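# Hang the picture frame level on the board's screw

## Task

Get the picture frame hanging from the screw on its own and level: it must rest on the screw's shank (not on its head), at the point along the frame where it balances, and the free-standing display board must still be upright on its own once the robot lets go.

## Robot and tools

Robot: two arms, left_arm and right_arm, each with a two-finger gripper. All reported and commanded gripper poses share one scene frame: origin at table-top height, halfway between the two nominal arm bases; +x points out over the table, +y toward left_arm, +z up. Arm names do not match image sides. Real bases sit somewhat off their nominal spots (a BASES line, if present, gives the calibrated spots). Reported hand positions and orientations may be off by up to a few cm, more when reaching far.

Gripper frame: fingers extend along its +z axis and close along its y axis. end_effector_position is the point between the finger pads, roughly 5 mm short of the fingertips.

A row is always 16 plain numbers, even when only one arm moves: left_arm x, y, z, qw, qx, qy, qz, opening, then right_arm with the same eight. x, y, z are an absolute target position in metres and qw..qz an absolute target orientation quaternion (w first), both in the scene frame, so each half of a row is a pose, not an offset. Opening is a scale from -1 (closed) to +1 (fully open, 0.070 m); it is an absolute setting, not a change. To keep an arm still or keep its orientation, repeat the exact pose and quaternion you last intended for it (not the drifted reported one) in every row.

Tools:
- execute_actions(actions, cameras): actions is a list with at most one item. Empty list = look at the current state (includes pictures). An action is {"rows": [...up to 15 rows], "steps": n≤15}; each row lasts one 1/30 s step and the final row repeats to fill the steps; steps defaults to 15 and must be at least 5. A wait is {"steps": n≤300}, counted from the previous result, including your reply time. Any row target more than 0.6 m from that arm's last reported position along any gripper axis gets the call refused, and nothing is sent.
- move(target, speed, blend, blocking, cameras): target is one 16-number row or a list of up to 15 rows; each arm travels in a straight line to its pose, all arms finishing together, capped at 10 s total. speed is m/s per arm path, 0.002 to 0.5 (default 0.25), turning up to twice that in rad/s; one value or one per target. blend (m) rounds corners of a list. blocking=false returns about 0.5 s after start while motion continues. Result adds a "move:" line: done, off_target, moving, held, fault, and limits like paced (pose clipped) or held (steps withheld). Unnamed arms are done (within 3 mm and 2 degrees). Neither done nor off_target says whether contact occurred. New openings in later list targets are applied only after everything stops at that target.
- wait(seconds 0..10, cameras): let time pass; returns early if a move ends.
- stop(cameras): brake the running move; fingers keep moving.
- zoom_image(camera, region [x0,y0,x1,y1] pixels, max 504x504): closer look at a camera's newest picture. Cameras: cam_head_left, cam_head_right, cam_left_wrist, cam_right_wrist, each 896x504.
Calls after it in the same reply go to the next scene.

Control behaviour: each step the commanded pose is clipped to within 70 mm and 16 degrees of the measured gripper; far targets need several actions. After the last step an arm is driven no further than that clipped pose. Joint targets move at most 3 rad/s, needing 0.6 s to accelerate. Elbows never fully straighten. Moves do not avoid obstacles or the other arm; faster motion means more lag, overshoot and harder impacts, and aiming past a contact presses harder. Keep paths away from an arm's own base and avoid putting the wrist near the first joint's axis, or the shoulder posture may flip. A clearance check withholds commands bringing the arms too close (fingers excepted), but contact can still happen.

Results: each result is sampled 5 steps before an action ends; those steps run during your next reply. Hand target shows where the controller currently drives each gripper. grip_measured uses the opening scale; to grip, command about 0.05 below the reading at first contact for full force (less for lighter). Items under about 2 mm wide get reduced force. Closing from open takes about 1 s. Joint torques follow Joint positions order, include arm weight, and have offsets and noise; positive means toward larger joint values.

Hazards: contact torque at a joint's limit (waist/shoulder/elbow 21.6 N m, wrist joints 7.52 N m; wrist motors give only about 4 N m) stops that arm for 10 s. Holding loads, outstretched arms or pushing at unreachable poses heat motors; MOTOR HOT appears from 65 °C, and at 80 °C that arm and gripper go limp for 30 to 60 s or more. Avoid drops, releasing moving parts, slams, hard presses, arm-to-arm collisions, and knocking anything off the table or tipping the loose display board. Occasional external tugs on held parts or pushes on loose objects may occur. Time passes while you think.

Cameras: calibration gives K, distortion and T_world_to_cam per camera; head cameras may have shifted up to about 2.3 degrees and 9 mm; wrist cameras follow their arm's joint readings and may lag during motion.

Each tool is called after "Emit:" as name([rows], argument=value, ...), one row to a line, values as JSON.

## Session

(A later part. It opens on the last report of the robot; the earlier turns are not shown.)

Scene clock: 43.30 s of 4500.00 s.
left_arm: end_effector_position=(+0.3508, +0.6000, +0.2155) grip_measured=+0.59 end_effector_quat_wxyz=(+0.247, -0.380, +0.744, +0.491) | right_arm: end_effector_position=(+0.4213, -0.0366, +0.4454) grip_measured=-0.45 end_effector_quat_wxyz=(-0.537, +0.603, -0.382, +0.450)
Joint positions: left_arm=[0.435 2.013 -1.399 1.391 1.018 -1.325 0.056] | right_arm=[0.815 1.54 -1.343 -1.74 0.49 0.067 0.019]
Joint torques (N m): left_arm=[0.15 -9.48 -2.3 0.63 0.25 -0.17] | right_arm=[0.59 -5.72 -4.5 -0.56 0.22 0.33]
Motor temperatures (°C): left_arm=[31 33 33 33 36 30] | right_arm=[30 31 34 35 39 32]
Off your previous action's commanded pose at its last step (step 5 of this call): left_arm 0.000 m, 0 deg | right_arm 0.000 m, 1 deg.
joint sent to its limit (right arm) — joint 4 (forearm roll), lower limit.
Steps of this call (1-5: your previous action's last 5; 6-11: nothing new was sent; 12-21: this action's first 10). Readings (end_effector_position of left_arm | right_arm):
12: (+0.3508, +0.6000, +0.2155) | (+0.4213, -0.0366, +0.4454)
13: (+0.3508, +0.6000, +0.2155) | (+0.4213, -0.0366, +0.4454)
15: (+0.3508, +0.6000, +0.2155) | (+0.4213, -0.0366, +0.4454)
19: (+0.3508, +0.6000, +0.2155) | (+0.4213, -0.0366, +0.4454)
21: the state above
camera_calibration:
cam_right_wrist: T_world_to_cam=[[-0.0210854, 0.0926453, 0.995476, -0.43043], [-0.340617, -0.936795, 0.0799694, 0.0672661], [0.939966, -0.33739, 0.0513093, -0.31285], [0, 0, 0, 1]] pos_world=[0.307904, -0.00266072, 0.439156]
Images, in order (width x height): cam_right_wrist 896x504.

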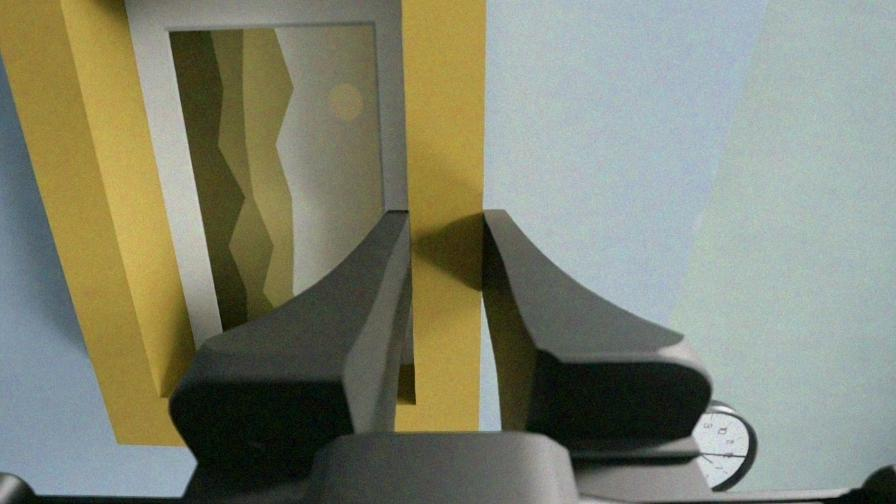

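Emit:
move(target=[0.3508,0.6,0.2155,0.247,-0.380,0.744,0.491,0.59,0.421,-0.0366,0.4499,0.537,-0.603,0.382,-0.450,-0.52], speed=0.04)

Scene clock: 45.07 s of 4500.00 s.
left_arm: end_effector_position=(+0.3508, +0.6000, +0.2155) grip_measured=+0.59 end_effector_quat_wxyz=(+0.247, -0.380, +0.744, +0.491) | right_arm: end_effector_position=(+0.4211, -0.0362, +0.4492) grip_measured=-0.45 end_effector_quat_wxyz=(-0.537, +0.603, -0.382, +0.449)
Joint positions: left_arm=[0.435 2.013 -1.399 1.391 1.018 -1.325 0.056] | right_arm=[0.816 1.54 -1.361 -1.703 0.487 0.028 0.019]
Joint torques (N m): left_arm=[0.07 -9.22 -2.46 0.6 0.25 -0.18] | right_arm=[-0.41 -8.14 -6.02 -1.07 0.27 0.1]
Motor temperatures (°C): left_arm=[31 33 33 33 36 30] | right_arm=[30 31 34 35 39 32]
Hand target: left_arm +0.3508, +0.6000, +0.2155; +0.247, -0.380, +0.744, +0.491 | right_arm +0.4210, -0.0366, +0.4499; -0.537, +0.603, -0.382, +0.450
Off your previous action's commanded pose at its last step (step 5 of this call): left_arm 0.000 m, 0 deg | right_arm 0.000 m, 1 deg.
Off the commanded pose: left_arm 0.000 m, 0 deg | right_arm 0.001 m, 0 deg.
Kept back: nothing.
move: done
camera_calibration:
cam_left_wrist: T_world_to_cam=[[0.800818, -0.21113, -0.560459, -0.0299436], [-0.482031, -0.782595, -0.393945, 0.724192], [-0.355439, 0.585636, -0.728487, 0.0520128], [0, 0, 0, 1]] pos_world=[0.391549, 0.529966, 0.3064]
cam_right_wrist: T_world_to_cam=[[-0.0188278, 0.0925856, 0.995527, -0.435273], [-0.339681, -0.93707, 0.0807248, 0.0665082], [0.940352, -0.336642, 0.0490926, -0.311873], [0, 0, 0, 1]] pos_world=[0.307667, -0.00236688, 0.443267]

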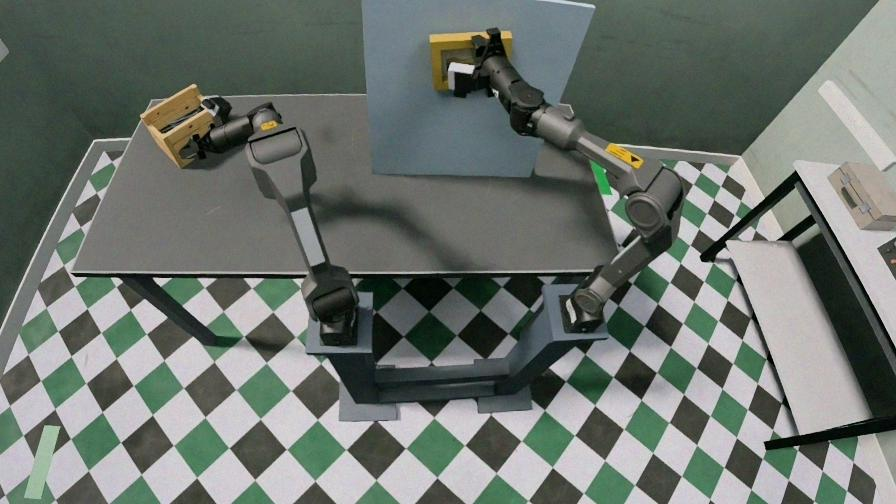

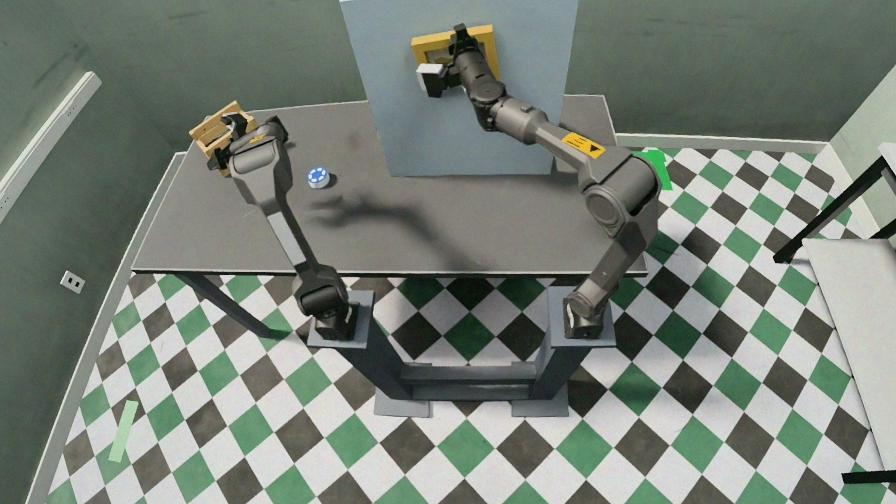

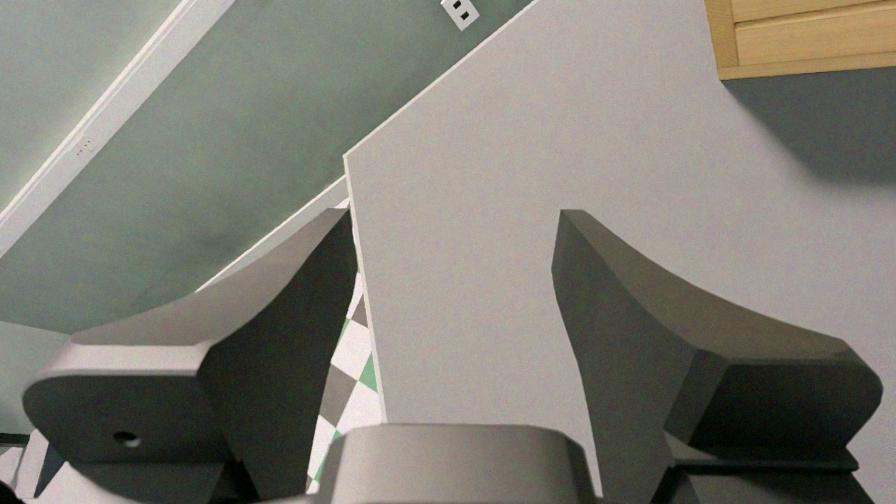

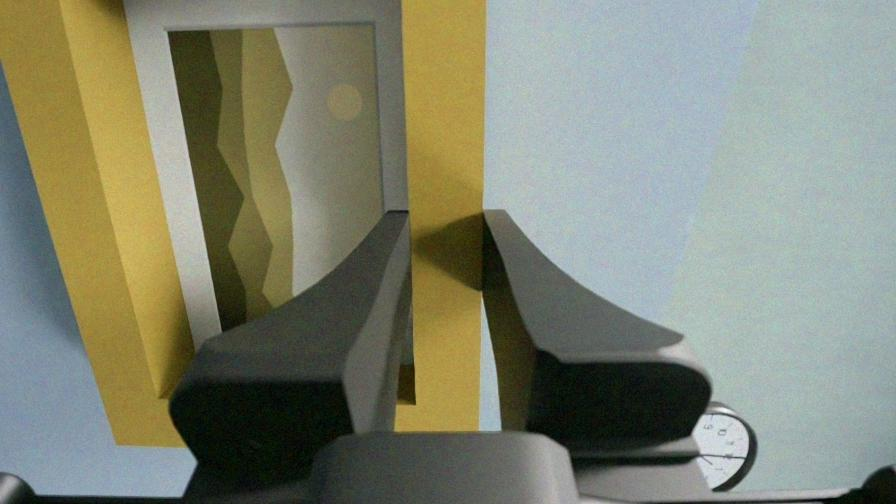

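Emit:
move(target=[0.3508,0.6,0.2155,0.247,-0.380,0.744,0.491,0.59,0.4213,-0.0437,0.4512,0.576,-0.566,0.411,-0.424,-0.52], speed=0.06)

Scene clock: 46.63 s of 4500.00 s.
left_arm: end_effector_position=(+0.3508, +0.6000, +0.2155) grip_measured=+0.59 end_effector_quat_wxyz=(+0.247, -0.380, +0.744, +0.491) | right_arm: end_effector_position=(+0.4213, -0.0436, +0.4515) grip_measured=-0.45 end_effector_quat_wxyz=(+0.566, -0.573, +0.419, -0.419)
Joint positions: left_arm=[0.435 2.013 -1.399 1.391 1.018 -1.325 0.056] | right_arm=[0.802 1.525 -1.341 -1.74 0.484 0.189 0.019]
Joint torques (N m): left_arm=[0.2 -9.55 -2.38 0.6 0.3 -0.17] | right_arm=[-0.71 -7.62 -4.65 -0.75 0.24 -0.03]
Motor temperatures (°C): left_arm=[31 33 33 33 36 30] | right_arm=[30 31 34 35 39 32]
Hand target: left_arm +0.3508, +0.6000, +0.2155; +0.247, -0.380, +0.744, +0.491 | right_arm +0.4213, -0.0436, +0.4515; +0.566, -0.573, +0.419, -0.419
Off the commanded pose: left_arm 0.000 m, 0 deg | right_arm 0.000 m, 2 deg.
joint sent to its limit (right arm) — joint 4 (forearm roll), lower limit.
Kept back: nothing.
move: done
camera_calibration:
cam_left_wrist: T_world_to_cam=[[0.800818, -0.21113, -0.560459, -0.0299436], [-0.482031, -0.782595, -0.393945, 0.724192], [-0.355439, 0.585636, -0.728487, 0.0520128], [0, 0, 0, 1]] pos_world=[0.391549, 0.529966, 0.3064]
cam_right_wrist: T_world_to_cam=[[0.00731222, -0.0318338, 0.999466, -0.455079], [-0.347399, -0.93732, -0.0273128, 0.111533], [0.937689, -0.347014, -0.0179129, -0.28372], [0, 0, 0, 1]] pos_world=[0.308115, -0.00839959, 0.4528]

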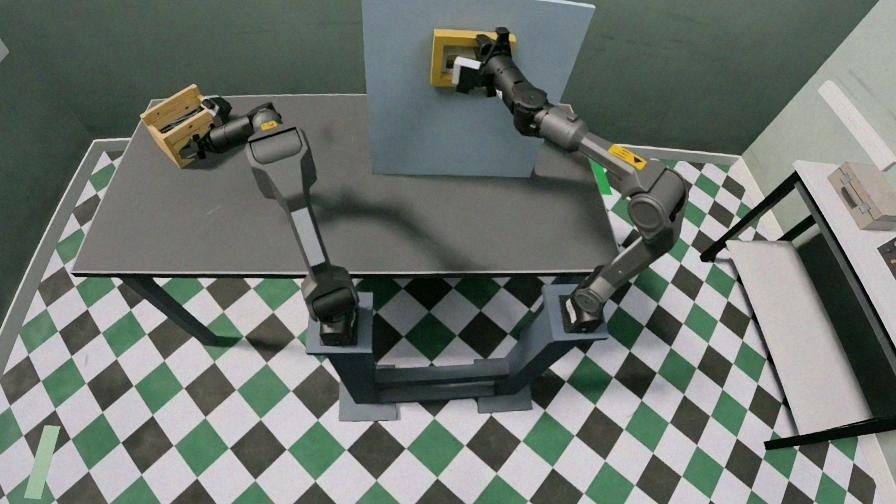

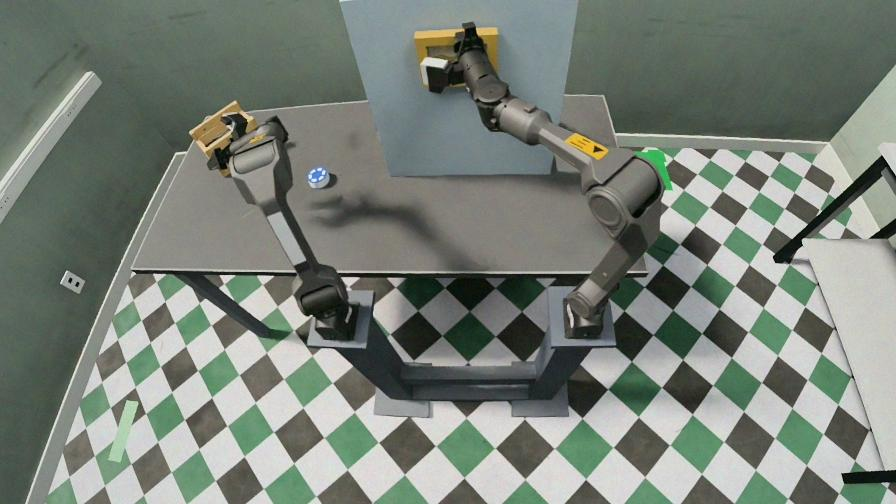

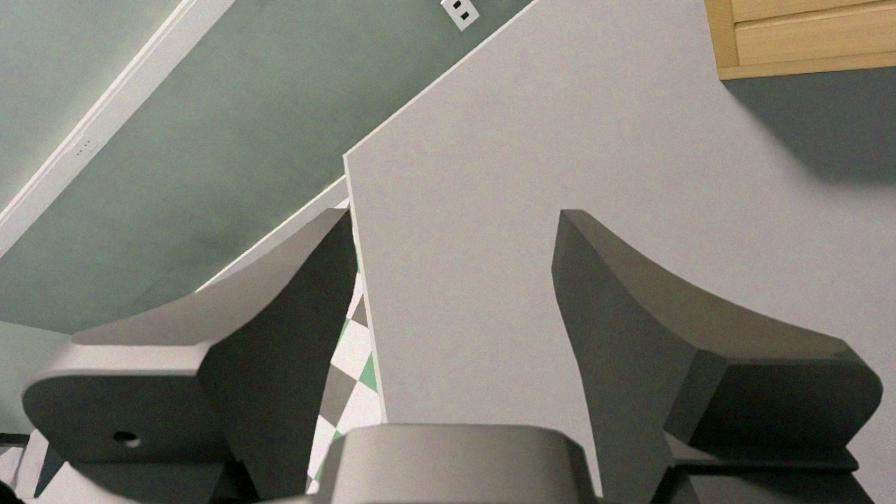

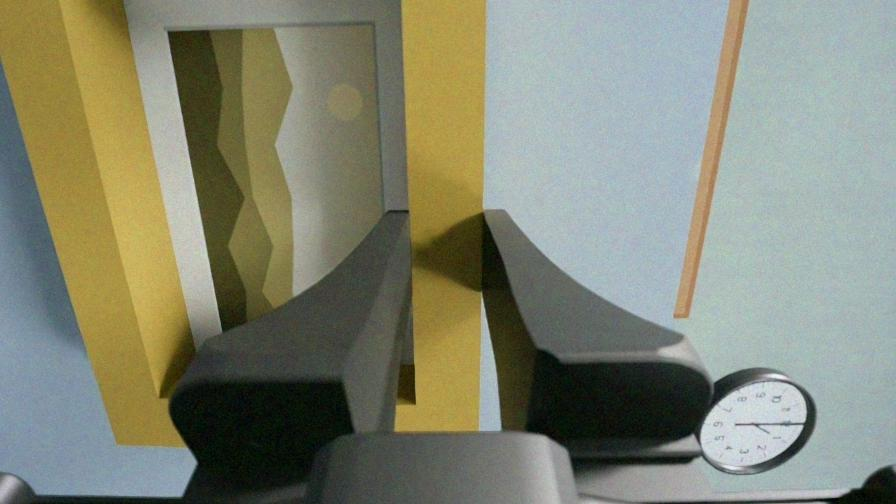

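Emit:
move(target=[0.3508,0.6,0.2155,0.247,-0.380,0.744,0.491,0.59,0.4213,-0.0437,0.4470,0.566,-0.573,0.419,-0.419,-0.52], speed=0.03, cameras=[])

Emit:
move(target=[0.3508,0.6,0.2155,0.247,-0.380,0.744,0.491,0.59,0.4213,-0.0437,0.4460,0.566,-0.573,0.419,-0.419,-0.52], speed=0.02, cameras=["cam_right_wrist"])

Scene clock: 48.13 s of 4500.00 s.
left_arm: end_effector_position=(+0.3508, +0.6000, +0.2155) grip_measured=+0.59 end_effector_quat_wxyz=(+0.247, -0.380, +0.744, +0.491) | right_arm: end_effector_position=(+0.4214, -0.0440, +0.4476) grip_measured=-0.45 end_effector_quat_wxyz=(+0.564, -0.575, +0.421, -0.418)
Joint positions: left_arm=[0.435 2.013 -1.399 1.391 1.018 -1.325 0.056] | right_arm=[0.802 1.525 -1.333 -1.74 0.485 0.193 0.019]
Joint torques (N m): left_arm=[0.12 -9.37 -2.22 0.56 0.3 -0.19] | right_arm=[0.54 -5.73 -4.49 -0.78 0.36 0.36]
Motor temperatures (°C): left_arm=[31 34 33 33 36 30] | right_arm=[30 31 34 35 39 32]
Hand target: left_arm +0.3508, +0.6000, +0.2155; +0.247, -0.380, +0.744, +0.491 | right_arm +0.4213, -0.0437, +0.4472; +0.563, -0.575, +0.421, -0.418
Off the commanded pose: left_arm 0.000 m, 0 deg | right_arm 0.001 m, 0 deg.
joint sent to its limit (right arm) — joint 4 (forearm roll), lower limit.
Kept back: nothing.
move: done
No camera images: "cameras" was empty.

Scene clock: 48.83 s of 4500.00 s.
left_arm: end_effector_position=(+0.3508, +0.6000, +0.2155) grip_measured=+0.59 end_effector_quat_wxyz=(+0.247, -0.380, +0.744, +0.491) | right_arm: end_effector_position=(+0.4212, -0.0438, +0.4473) grip_measured=-0.45 end_effector_quat_wxyz=(+0.564, -0.575, +0.421, -0.418)
Joint positions: left_arm=[0.435 2.013 -1.399 1.391 1.018 -1.325 0.056] | right_arm=[0.803 1.525 -1.332 -1.74 0.486 0.194 0.019]
Joint torques (N m): left_arm=[0.22 -9.43 -2.41 0.59 0.31 -0.15] | right_arm=[-0.15 -4.77 -3.22 -0.61 0.48 0.37]
Motor temperatures (°C): left_arm=[31 34 33 33 36 30] | right_arm=[30 31 34 35 39 32]
Hand target: left_arm +0.3508, +0.6000, +0.2155; +0.247, -0.380, +0.744, +0.491 | right_arm +0.4213, -0.0437, +0.4462; +0.563, -0.575, +0.422, -0.418
Off the commanded pose: left_arm 0.000 m, 0 deg | right_arm 0.001 m, 0 deg.
joint read past its limit (right arm) — joint 4 (forearm roll), lower limit.
joint sent to its limit (right arm) — joint 4 (forearm roll), lower limit.
Kept back: nothing.
move: done
camera_calibration:
cam_right_wrist: T_world_to_cam=[[0.0151223, -0.0300445, 0.999434, -0.454066], [-0.349335, -0.936719, -0.0228734, 0.110008], [0.936876, -0.348792, -0.024661, -0.280512], [0, 0, 0, 1]] pos_world=[0.308101, -0.00843585, 0.449407]
Images, in order (width x height): cam_right_wrist 896x504.

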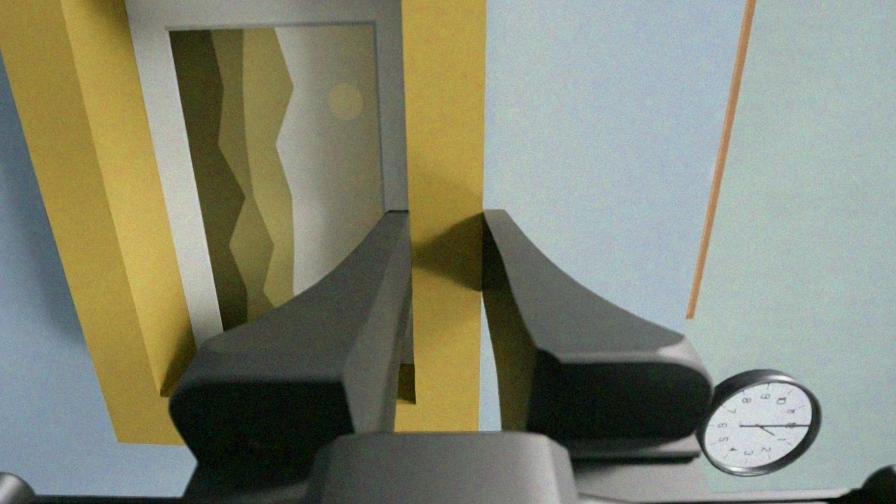

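Emit:
move(target=[0.3508,0.6,0.2155,0.247,-0.380,0.744,0.491,0.59,0.4213,-0.0437,0.4469,0.564,-0.575,0.421,-0.418,-0.5], speed=0.02, cameras=[])

Emit:
execute_actions([
  {"rows":[[0.3508,0.6,0.2155,0.247,-0.380,0.744,0.491,0.59,0.4213,-0.0437,0.4469,0.564,-0.575,0.421,-0.418,-0.48],[0.3508,0.6,0.2155,0.247,-0.380,0.744,0.491,0.59,0.4213,-0.0437,0.4469,0.564,-0.575,0.421,-0.418,-0.47],[0.3508,0.6,0.2155,0.247,-0.380,0.744,0.491,0.59,0.4213,-0.0437,0.4469,0.564,-0.575,0.421,-0.418,-0.46],[0.3508,0.6,0.2155,0.247,-0.380,0.744,0.491,0.59,0.4213,-0.0437,0.4469,0.564,-0.575,0.421,-0.418,-0.45],[0.3508,0.6,0.2155,0.247,-0.380,0.744,0.491,0.59,0.4213,-0.0437,0.4469,0.564,-0.575,0.421,-0.418,-0.44],[0.3508,0.6,0.2155,0.247,-0.380,0.744,0.491,0.59,0.4213,-0.0437,0.4469,0.564,-0.575,0.421,-0.418,-0.43],[0.3508,0.6,0.2155,0.247,-0.380,0.744,0.491,0.59,0.4213,-0.0437,0.4469,0.564,-0.575,0.421,-0.418,-0.42],[0.3508,0.6,0.2155,0.247,-0.380,0.744,0.491,0.59,0.4213,-0.0437,0.4469,0.564,-0.575,0.421,-0.418,-0.41],[0.3508,0.6,0.2155,0.247,-0.380,0.744,0.491,0.59,0.4213,-0.0437,0.4469,0.564,-0.575,0.421,-0.418,-0.40],[0.3508,0.6,0.2155,0.247,-0.380,0.744,0.491,0.59,0.4213,-0.0437,0.4469,0.564,-0.575,0.421,-0.418,-0.385],[0.3508,0.6,0.2155,0.247,-0.380,0.744,0.491,0.59,0.4213,-0.0437,0.4469,0.564,-0.575,0.421,-0.418,-0.37],[0.3508,0.6,0.2155,0.247,-0.380,0.744,0.491,0.59,0.4213,-0.0437,0.4469,0.564,-0.575,0.421,-0.418,-0.35]],"steps":15},
], cameras=["cam_right_wrist"])

Scene clock: 50.40 s of 4500.00 s.
left_arm: end_effector_position=(+0.3508, +0.6000, +0.2155) grip_measured=+0.59 end_effector_quat_wxyz=(+0.247, -0.380, +0.744, +0.491) | right_arm: end_effector_position=(+0.4211, -0.0437, +0.4469) grip_measured=-0.45 end_effector_quat_wxyz=(+0.563, -0.575, +0.421, -0.418)
Joint positions: left_arm=[0.435 2.013 -1.399 1.391 1.018 -1.325 0.056] | right_arm=[0.803 1.525 -1.331 -1.74 0.485 0.194 0.019]
Joint torques (N m): left_arm=[0.21 -9.41 -2.42 0.55 0.3 -0.15] | right_arm=[-2.03 -3.87 -3.57 -0.28 0.28 -0.01]
Motor temperatures (°C): left_arm=[31 34 33 33 36 30] | right_arm=[30 31 34 35 39 32]
Hand target: left_arm +0.3508, +0.6000, +0.2155; +0.247, -0.380, +0.744, +0.491 | right_arm +0.4213, -0.0437, +0.4469; +0.563, -0.575, +0.421, -0.418
Off the commanded pose: left_arm 0.000 m, 0 deg | right_arm 0.000 m, 0 deg.
joint read past its limit (right arm) — joint 4 (forearm roll), lower limit.
joint sent to its limit (right arm) — joint 4 (forearm roll), lower limit.
Kept back: nothing.
move: done
No camera images: "cameras" was empty.

Scene clock: 50.73 s of 4500.00 s.
left_arm: end_effector_position=(+0.3508, +0.6000, +0.2155) grip_measured=+0.59 end_effector_quat_wxyz=(+0.247, -0.380, +0.744, +0.491) | right_arm: end_effector_position=(+0.4216, -0.0439, +0.4463) grip_measured=-0.39 end_effector_quat_wxyz=(+0.563, -0.575, +0.422, -0.418)
Joint positions: left_arm=[0.435 2.013 -1.399 1.391 1.018 -1.325 0.056] | right_arm=[0.802 1.526 -1.331 -1.739 0.485 0.194 0.022]
Joint torques (N m): left_arm=[0.13 -9.46 -2.37 0.56 0.27 -0.13] | right_arm=[0.03 -5.19 -4.23 -0.48 0.24 -0.04]
Motor temperatures (°C): left_arm=[31 34 33 33 36 30] | right_arm=[30 31 34 35 39 32]
joint sent to its limit (right arm) — joint 4 (forearm roll), lower limit.
Steps of this call (1-10: this action's first 10). Readings (end_effector_position of left_arm | right_arm):
1: (+0.3508, +0.6000, +0.2155) | (+0.4211, -0.0437, +0.4469)
2: (+0.3508, +0.6000, +0.2155) | (+0.4211, -0.0437, +0.4469)
4: (+0.3508, +0.6000, +0.2155) | (+0.4211, -0.0437, +0.4469)
8: (+0.3508, +0.6000, +0.2155) | (+0.4216, -0.0439, +0.4463)
10: the state above
camera_calibration:
cam_right_wrist: T_world_to_cam=[[0.0173309, -0.0293804, 0.999418, -0.45395], [-0.349648, -0.936635, -0.0214715, 0.109576], [0.936721, -0.349072, -0.0265055, -0.280071], [0, 0, 0, 1]] pos_world=[0.308529, -0.00846948, 0.448615]
Images, in order (width x height): cam_right_wrist 896x504.

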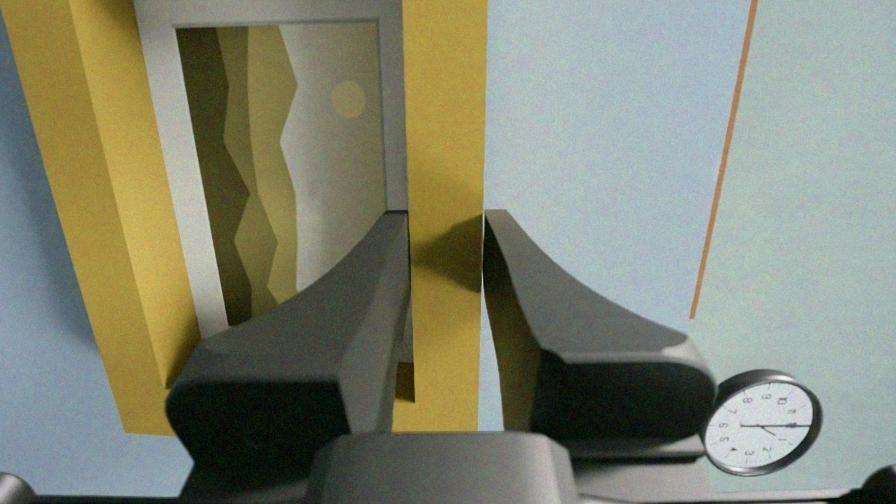

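Emit:
execute_actions([
  {"rows":[[0.3508,0.6,0.2155,0.247,-0.380,0.744,0.491,0.59,0.4213,-0.0437,0.4463,0.564,-0.575,0.421,-0.418,-0.33],[0.3508,0.6,0.2155,0.247,-0.380,0.744,0.491,0.59,0.4213,-0.0437,0.4463,0.564,-0.575,0.421,-0.418,-0.31],[0.3508,0.6,0.2155,0.247,-0.380,0.744,0.491,0.59,0.4213,-0.0437,0.4463,0.564,-0.575,0.421,-0.418,-0.28],[0.3508,0.6,0.2155,0.247,-0.380,0.744,0.491,0.59,0.4213,-0.0437,0.4463,0.564,-0.575,0.421,-0.418,-0.25],[0.3508,0.6,0.2155,0.247,-0.380,0.744,0.491,0.59,0.4213,-0.0437,0.4463,0.564,-0.575,0.421,-0.418,-0.2],[0.3508,0.6,0.2155,0.247,-0.380,0.744,0.491,0.59,0.4213,-0.0437,0.4463,0.564,-0.575,0.421,-0.418,-0.15],[0.3508,0.6,0.2155,0.247,-0.380,0.744,0.491,0.59,0.4213,-0.0437,0.4463,0.564,-0.575,0.421,-0.418,-0.1],[0.3508,0.6,0.2155,0.247,-0.380,0.744,0.491,0.59,0.4213,-0.0437,0.4463,0.564,-0.575,0.421,-0.418,-0.05],[0.3508,0.6,0.2155,0.247,-0.380,0.744,0.491,0.59,0.4213,-0.0437,0.4463,0.564,-0.575,0.421,-0.418,0.0],[0.3508,0.6,0.2155,0.247,-0.380,0.744,0.491,0.59,0.4213,-0.0437,0.4463,0.564,-0.575,0.421,-0.418,0.1],[0.3508,0.6,0.2155,0.247,-0.380,0.744,0.491,0.59,0.4213,-0.0437,0.4463,0.564,-0.575,0.421,-0.418,0.2]],"steps":15},
], cameras=["cam_right_wrist"])

Emit:
wait(seconds=0.8, cameras=["cam_right_wrist","cam_head_left","cam_head_right"])

Scene clock: 51.70 s of 4500.00 s.
left_arm: end_effector_position=(+0.3508, +0.6000, +0.2155) grip_measured=+0.59 end_effector_quat_wxyz=(+0.247, -0.380, +0.744, +0.491) | right_arm: end_effector_position=(+0.4214, -0.0435, +0.4463) grip_measured=+0.06 end_effector_quat_wxyz=(+0.563, -0.575, +0.422, -0.417)
Joint positions: left_arm=[0.435 2.013 -1.399 1.391 1.018 -1.325 0.056] | right_arm=[0.803 1.526 -1.331 -1.739 0.485 0.194 0.037]
Joint torques (N m): left_arm=[-0.04 -9.44 -2.32 0.55 0.3 -0.15] | right_arm=[0.66 -6.74 -3.98 -0.63 0.26 0.34]
Motor temperatures (°C): left_arm=[31 34 33 33 36 30] | right_arm=[30 31 34 35 39 32]
Off your previous action's commanded pose at its last step (step 5 of this call): left_arm 0.000 m, 0 deg | right_arm 0.001 m, 0 deg.
joint sent to its limit (right arm) — joint 4 (forearm roll), lower limit.
Steps of this call (1-5: your previous action's last 5; 6-19: nothing new was sent; 20-29: this action's first 10). Readings (end_effector_position of left_arm | right_arm):
20: (+0.3508, +0.6000, +0.2155) | (+0.4216, -0.0439, +0.4463)
21: (+0.3508, +0.6000, +0.2155) | (+0.4214, -0.0435, +0.4463)
23: (+0.3508, +0.6000, +0.2155) | (+0.4214, -0.0435, +0.4463)
27: (+0.3508, +0.6000, +0.2155) | (+0.4214, -0.0435, +0.4463)
29: the state above
camera_calibration:
cam_right_wrist: T_world_to_cam=[[0.017357, -0.029365, 0.999418, -0.453946], [-0.348814, -0.936946, -0.0214715, 0.109471], [0.937031, -0.348238, -0.0265055, -0.279821], [0, 0, 0, 1]] pos_world=[0.308265, -0.00820558, 0.448615]
Images, in order (width x height): cam_right_wrist 896x504.

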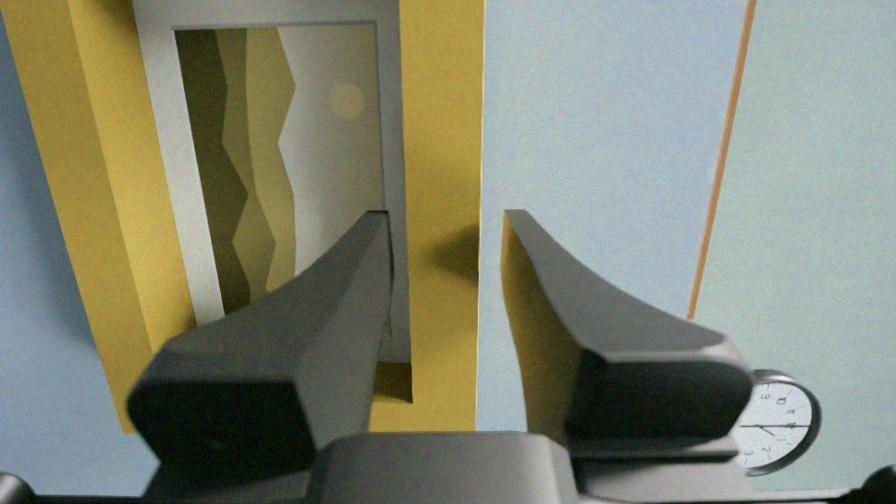

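Scene clock: 52.67 s of 4500.00 s.
left_arm: end_effector_position=(+0.3508, +0.6000, +0.2155) grip_measured=+0.59 end_effector_quat_wxyz=(+0.247, -0.380, +0.744, +0.491) | right_arm: end_effector_position=(+0.4214, -0.0435, +0.4463) grip_measured=+0.20 end_effector_quat_wxyz=(+0.563, -0.575, +0.422, -0.417)
Joint positions: left_arm=[0.435 2.013 -1.399 1.391 1.018 -1.325 0.056] | right_arm=[0.803 1.526 -1.331 -1.739 0.485 0.194 0.042]
Joint torques (N m): left_arm=[0.1 -9.38 -2.42 0.52 0.33 -0.15] | right_arm=[0.65 -6.74 -3.84 -0.62 0.25 0.36]
Motor temperatures (°C): left_arm=[31 34 33 33 36 30] | right_arm=[30 31 34 35 39 32]
Hand target: left_arm +0.3508, +0.6000, +0.2155; +0.247, -0.380, +0.744, +0.491 | right_arm +0.4213, -0.0437, +0.4464; +0.563, -0.575, +0.422, -0.417
Off the commanded pose: left_arm 0.000 m, 0 deg | right_arm 0.000 m, 0 deg.
joint sent to its limit (right arm) — joint 4 (forearm roll), lower limit.
Steps of this call (1-5: your previous action's last 5; 6-29: nothing new was sent). Readings (end_effector_position of left_arm | right_arm):
1: (+0.3508, +0.6000, +0.2155) | (+0.4214, -0.0435, +0.4463)
2: (+0.3508, +0.6000, +0.2155) | (+0.4214, -0.0435, +0.4463)
4: (+0.3508, +0.6000, +0.2155) | (+0.4214, -0.0435, +0.4463)
8: (+0.3508, +0.6000, +0.2155) | (+0.4214, -0.0435, +0.4463)
29: the state above
camera_calibration:
cam_right_wrist: T_world_to_cam=[[0.017357, -0.029365, 0.999418, -0.453946], [-0.348814, -0.936946, -0.0214715, 0.109471], [0.937031, -0.348238, -0.0265055, -0.279821], [0, 0, 0, 1]] pos_world=[0.308265, -0.00820558, 0.448615]
Images, in order (width x height): cam_head_left 896x504, cam_head_right 896x504, cam_right_wrist 896x504.

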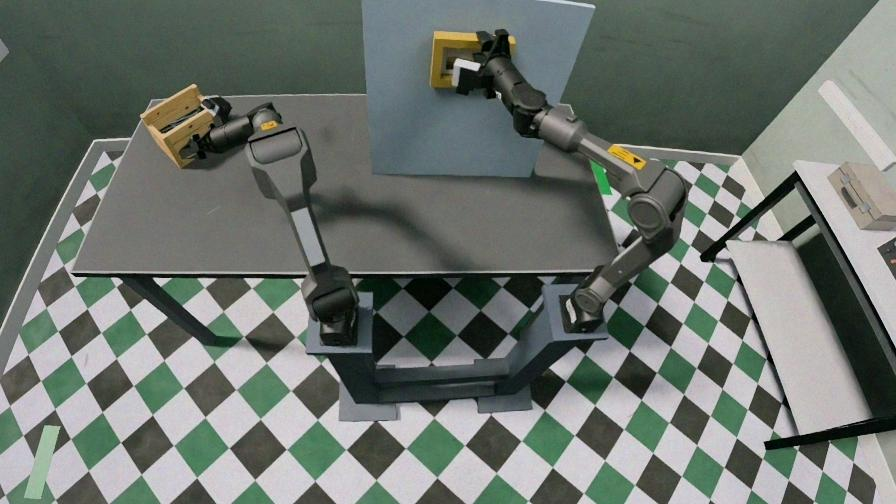

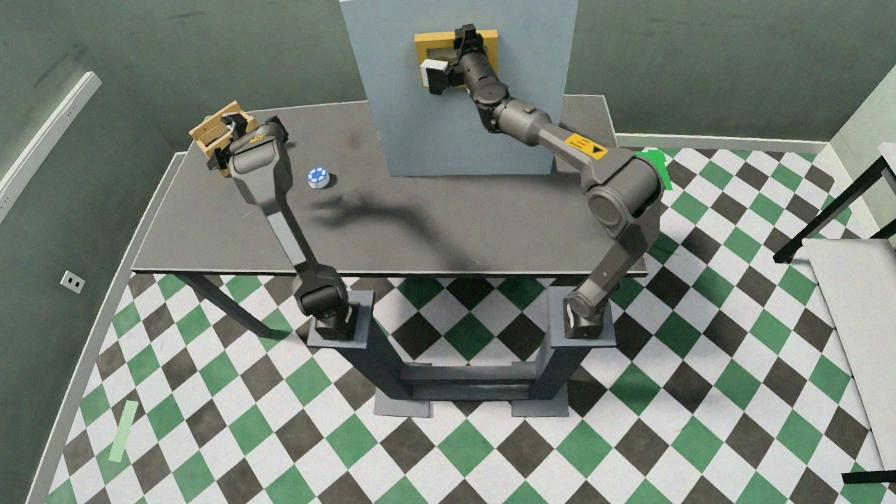

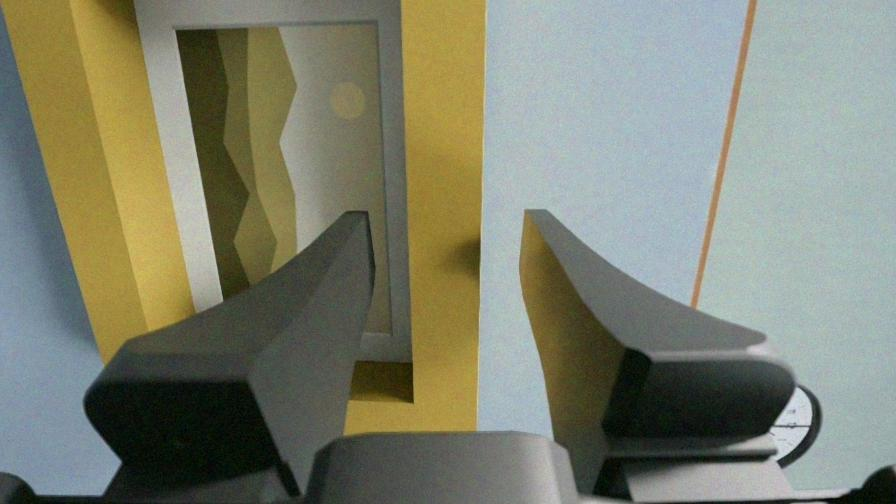

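Emit:
move(target=[0.3508,0.6,0.2155,0.247,-0.380,0.744,0.491,0.59,0.335,-0.0705,0.447,0.564,-0.575,0.421,-0.418,0.2], speed=0.15, cameras=["cam_right_wrist","cam_head_left","cam_head_right"])

Emit:
zoom_image(camera="cam_head_left", region=[420, 20, 524, 100])

Emit:
zoom_image(camera="cam_head_right", region=[404, 16, 508, 96])

Scene clock: 53.87 s of 4500.00 s.
left_arm: end_effector_position=(+0.3508, +0.6000, +0.2155) grip_measured=+0.59 end_effector_quat_wxyz=(+0.247, -0.380, +0.744, +0.491) | right_arm: end_effector_position=(+0.3347, -0.0707, +0.4469) grip_measured=+0.20 end_effector_quat_wxyz=(+0.564, -0.575, +0.421, -0.418)
Joint positions: left_arm=[0.435 2.013 -1.399 1.391 1.018 -1.325 0.056] | right_arm=[1.01 1.257 -1.075 -1.662 0.689 0.125 0.042]
Joint torques (N m): left_arm=[0.04 -9.45 -2.42 0.51 0.34 -0.12] | right_arm=[-0.36 -2.58 -4.7 -0.84 -0.03 0.28]
Motor temperatures (°C): left_arm=[31 34 33 33 36 30] | right_arm=[30 31 34 35 39 32]
Hand target: left_arm +0.3508, +0.6000, +0.2155; +0.247, -0.380, +0.744, +0.491 | right_arm +0.3350, -0.0705, +0.4470; +0.564, -0.575, +0.421, -0.418
Off the commanded pose: left_arm 0.000 m, 0 deg | right_arm 0.000 m, 0 deg.
Kept back: nothing.
move: done
camera_calibration:
cam_right_wrist: T_world_to_cam=[[0.0149056, -0.0297635, 0.999446, -0.453083], [-0.348617, -0.93699, -0.0227043, 0.0542837], [0.937147, -0.348086, -0.0243425, -0.20907], [0, 0, 0, 1]] pos_world=[0.221607, -0.0353963, 0.448975]
Images, in order (width x height): cam_head_left 896x504, cam_head_right 896x504, cam_right_wrist 896x504.

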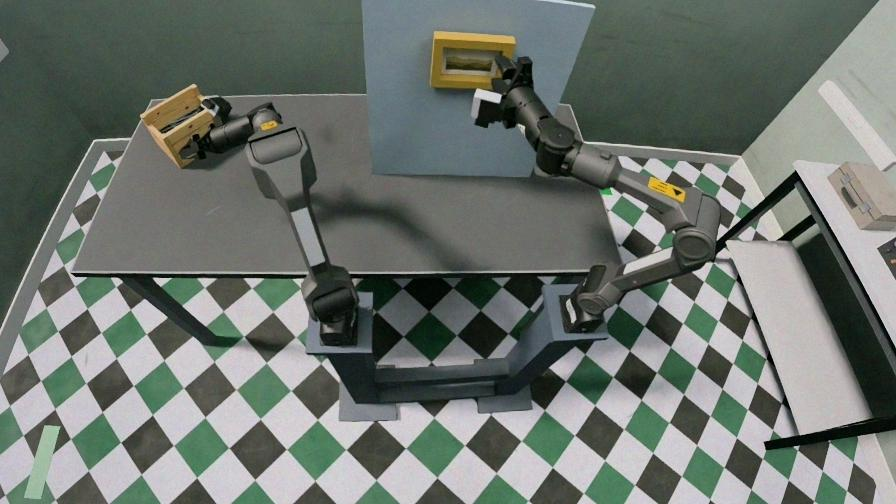

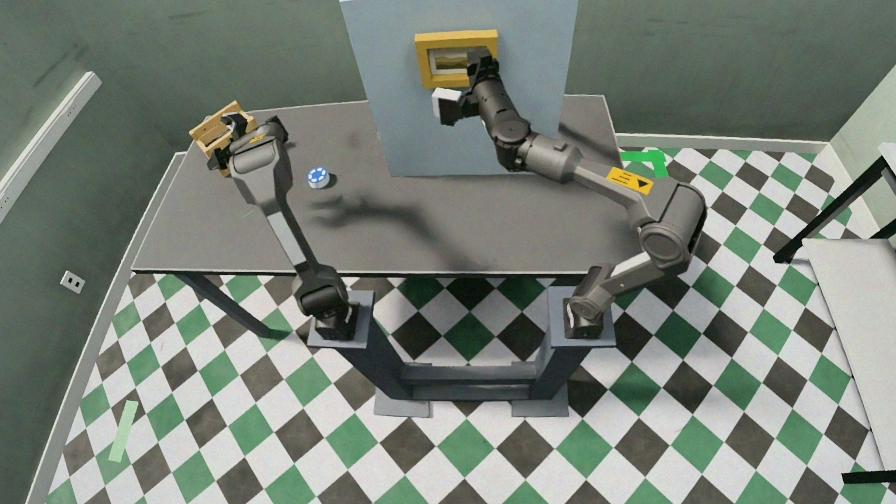

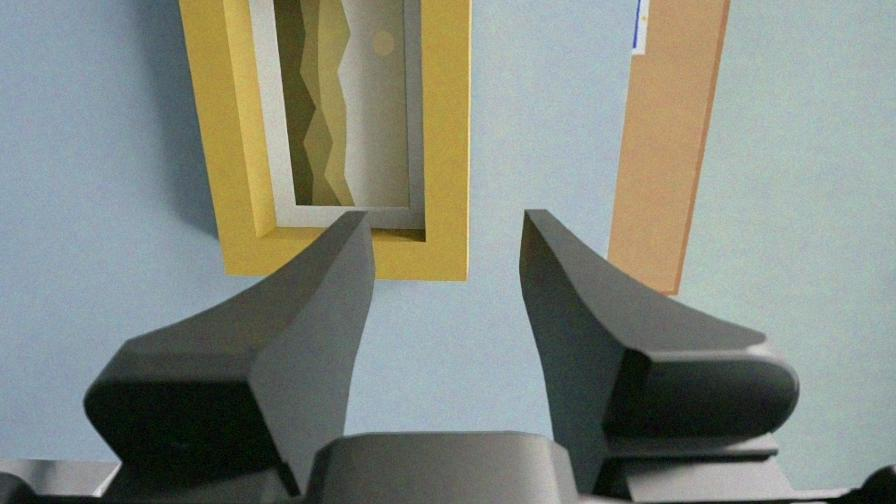

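Scaled by 4.846 from the camera's 896x504 image, which has a finer 1280x720 frame.

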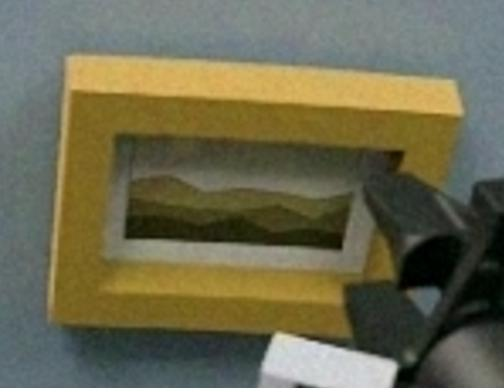

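Scaled by 4.846 from the camera's 896x504 image, which has a finer 1280x720 frame.

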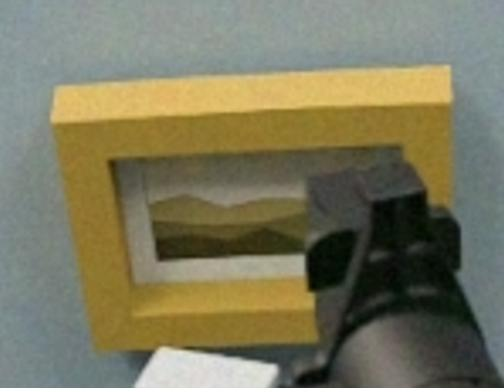

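Emit:
move(target=[0.3508,0.6,0.2155,0.247,-0.380,0.744,0.491,0.59,0.25,-0.05,0.441,0.866,0.0,0.5,0.0,1.0], speed=0.3, cameras=["cam_right_wrist","cam_head_left","cam_head_right"])

Scene clock: 58.73 s of 4500.00 s.
left_arm: end_effector_position=(+0.3508, +0.6000, +0.2155) grip_measured=+0.59 end_effector_quat_wxyz=(+0.247, -0.380, +0.744, +0.491) | right_arm: end_effector_position=(+0.2503, -0.0503, +0.4414) grip_measured=+0.98 end_effector_quat_wxyz=(+0.733, -0.114, +0.667, +0.065)
Joint positions: left_arm=[0.435 2.013 -1.399 1.391 1.018 -1.325 0.056] | right_arm=[1.47 1.255 -0.964 -1.74 1.216 1.741 0.069]
Joint torques (N m): left_arm=[-0.11 -9.47 -2.48 0.53 0.36 -0.11] | right_arm=[0.09 -3.63 -3.51 -1.22 0.06 0.28]
Motor temperatures (°C): left_arm=[31 34 33 33 36 30] | right_arm=[30 31 34 35 39 32]
Hand target: left_arm +0.3508, +0.6000, +0.2155; +0.247, -0.380, +0.744, +0.491 | right_arm +0.2502, -0.0501, +0.4412; +0.733, -0.114, +0.667, +0.066
Off the commanded pose: left_arm 0.000 m, 0 deg | right_arm 0.001 m, 29 deg; orientation clipped.
joint sent to its limit (right arm) — joint 4 (forearm roll), lower limit; joint 5 (wrist pitch), upper limit.
Kept back: nothing.
move: off_target (right_arm); limits=paced
camera_calibration:
cam_right_wrist: T_world_to_cam=[[0.242089, -0.96937, 0.0414032, -0.126948], [-0.516281, -0.16483, -0.840408, 0.485604], [0.821491, 0.182077, -0.540371, 0.160366], [0, 0, 0, 1]] pos_world=[0.149702, -0.0722167, 0.500018]
Images, in order (width x height): cam_head_left 896x504, cam_head_right 896x504, cam_right_wrist 896x504.

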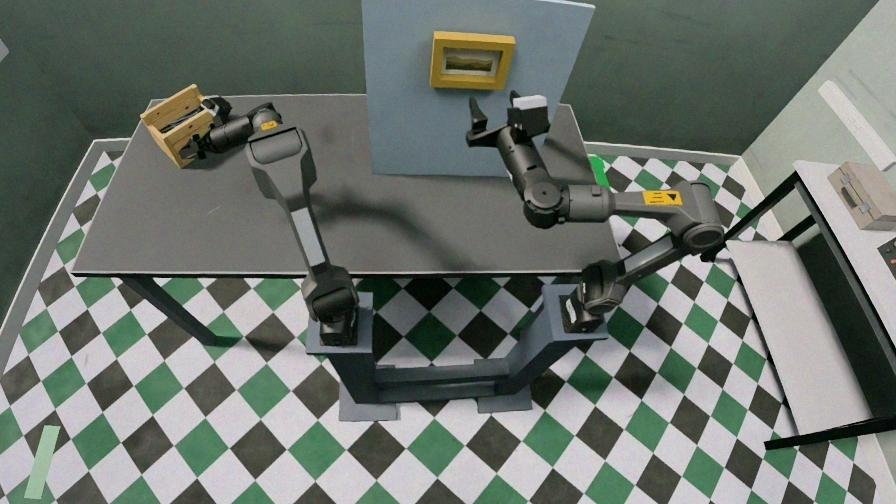

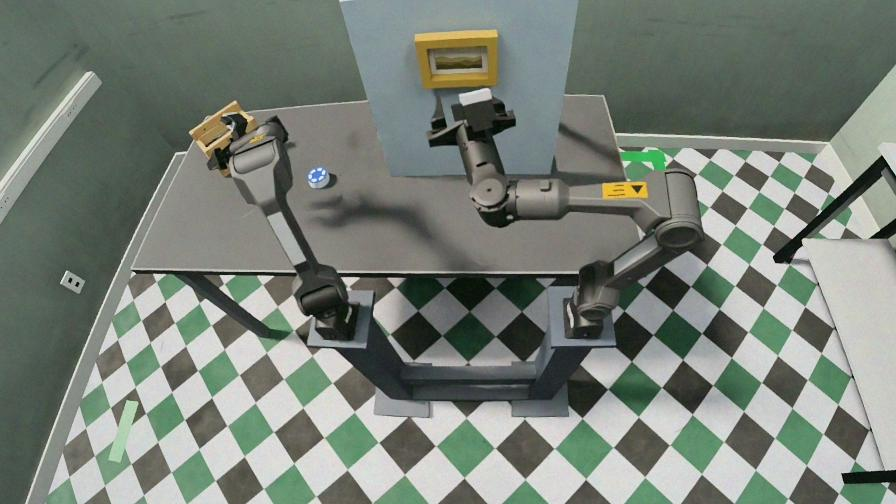

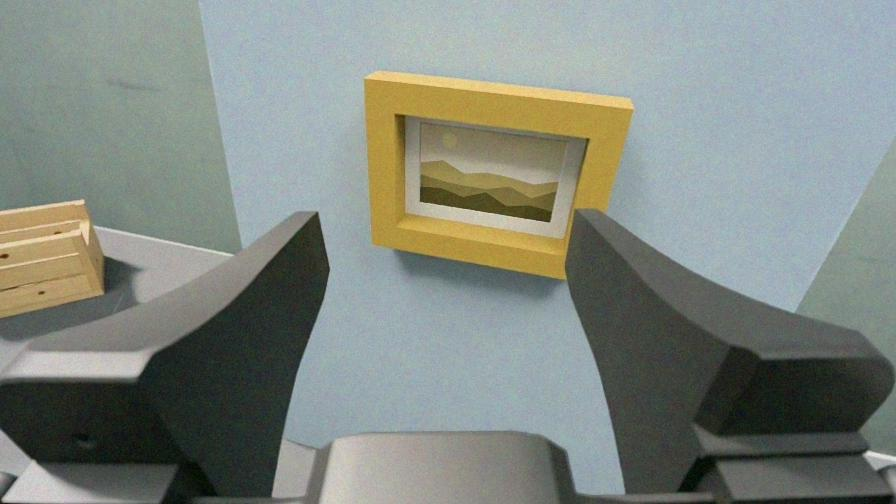

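Emit:
zoom_image(camera="cam_right_wrist", region=[350, 50, 650, 290])

Emit:
zoom_image(camera="cam_head_left", region=[420, 20, 524, 100])

Emit:
zoom_image(camera="cam_head_right", region=[404, 16, 508, 96])

Emit:
zoom_image(camera="cam_head_left", region=[350, 0, 610, 190])

Emit:
zoom_image(camera="cam_head_right", region=[330, 0, 590, 190])

Scaled by 1.680 from the camera's 896x504 image, which has a finer 1280x720 frame.

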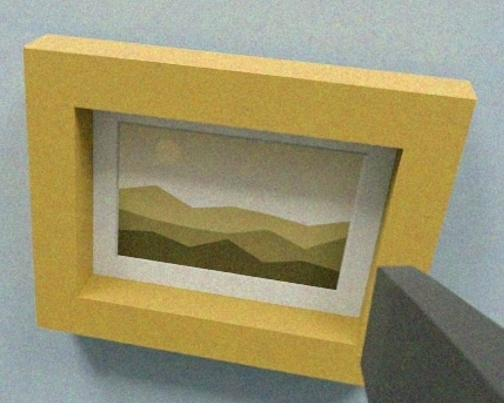

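Scaled by 4.846 from the camera's 896x504 image, which has a finer 1280x720 frame.

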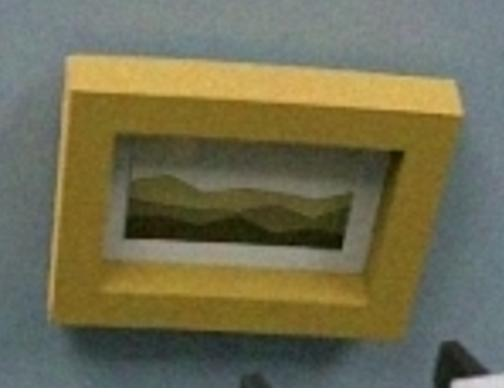

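Scaled by 4.846 from the camera's 896x504 image, which has a finer 1280x720 frame.

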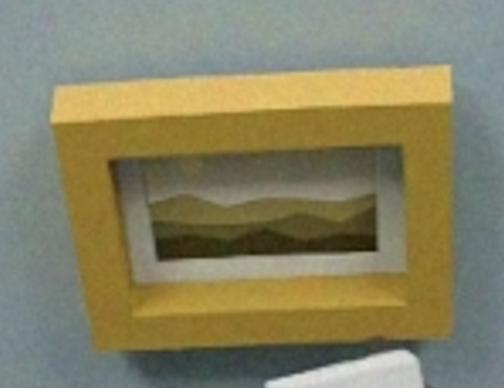

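Scaled by 1.938 from the camera's 896x504 image, which has a finer 1280x720 frame.

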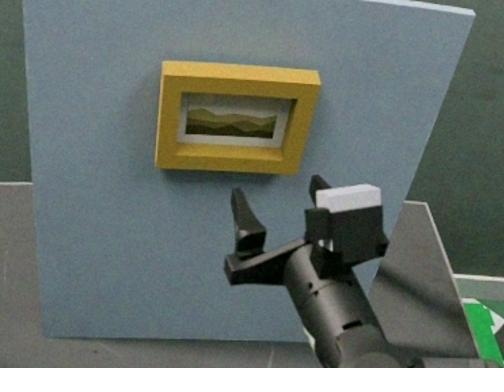

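Scaled by 1.938 from the camera's 896x504 image, which has a finer 1280x720 frame.

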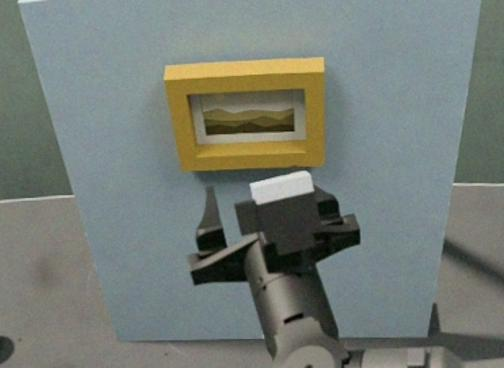

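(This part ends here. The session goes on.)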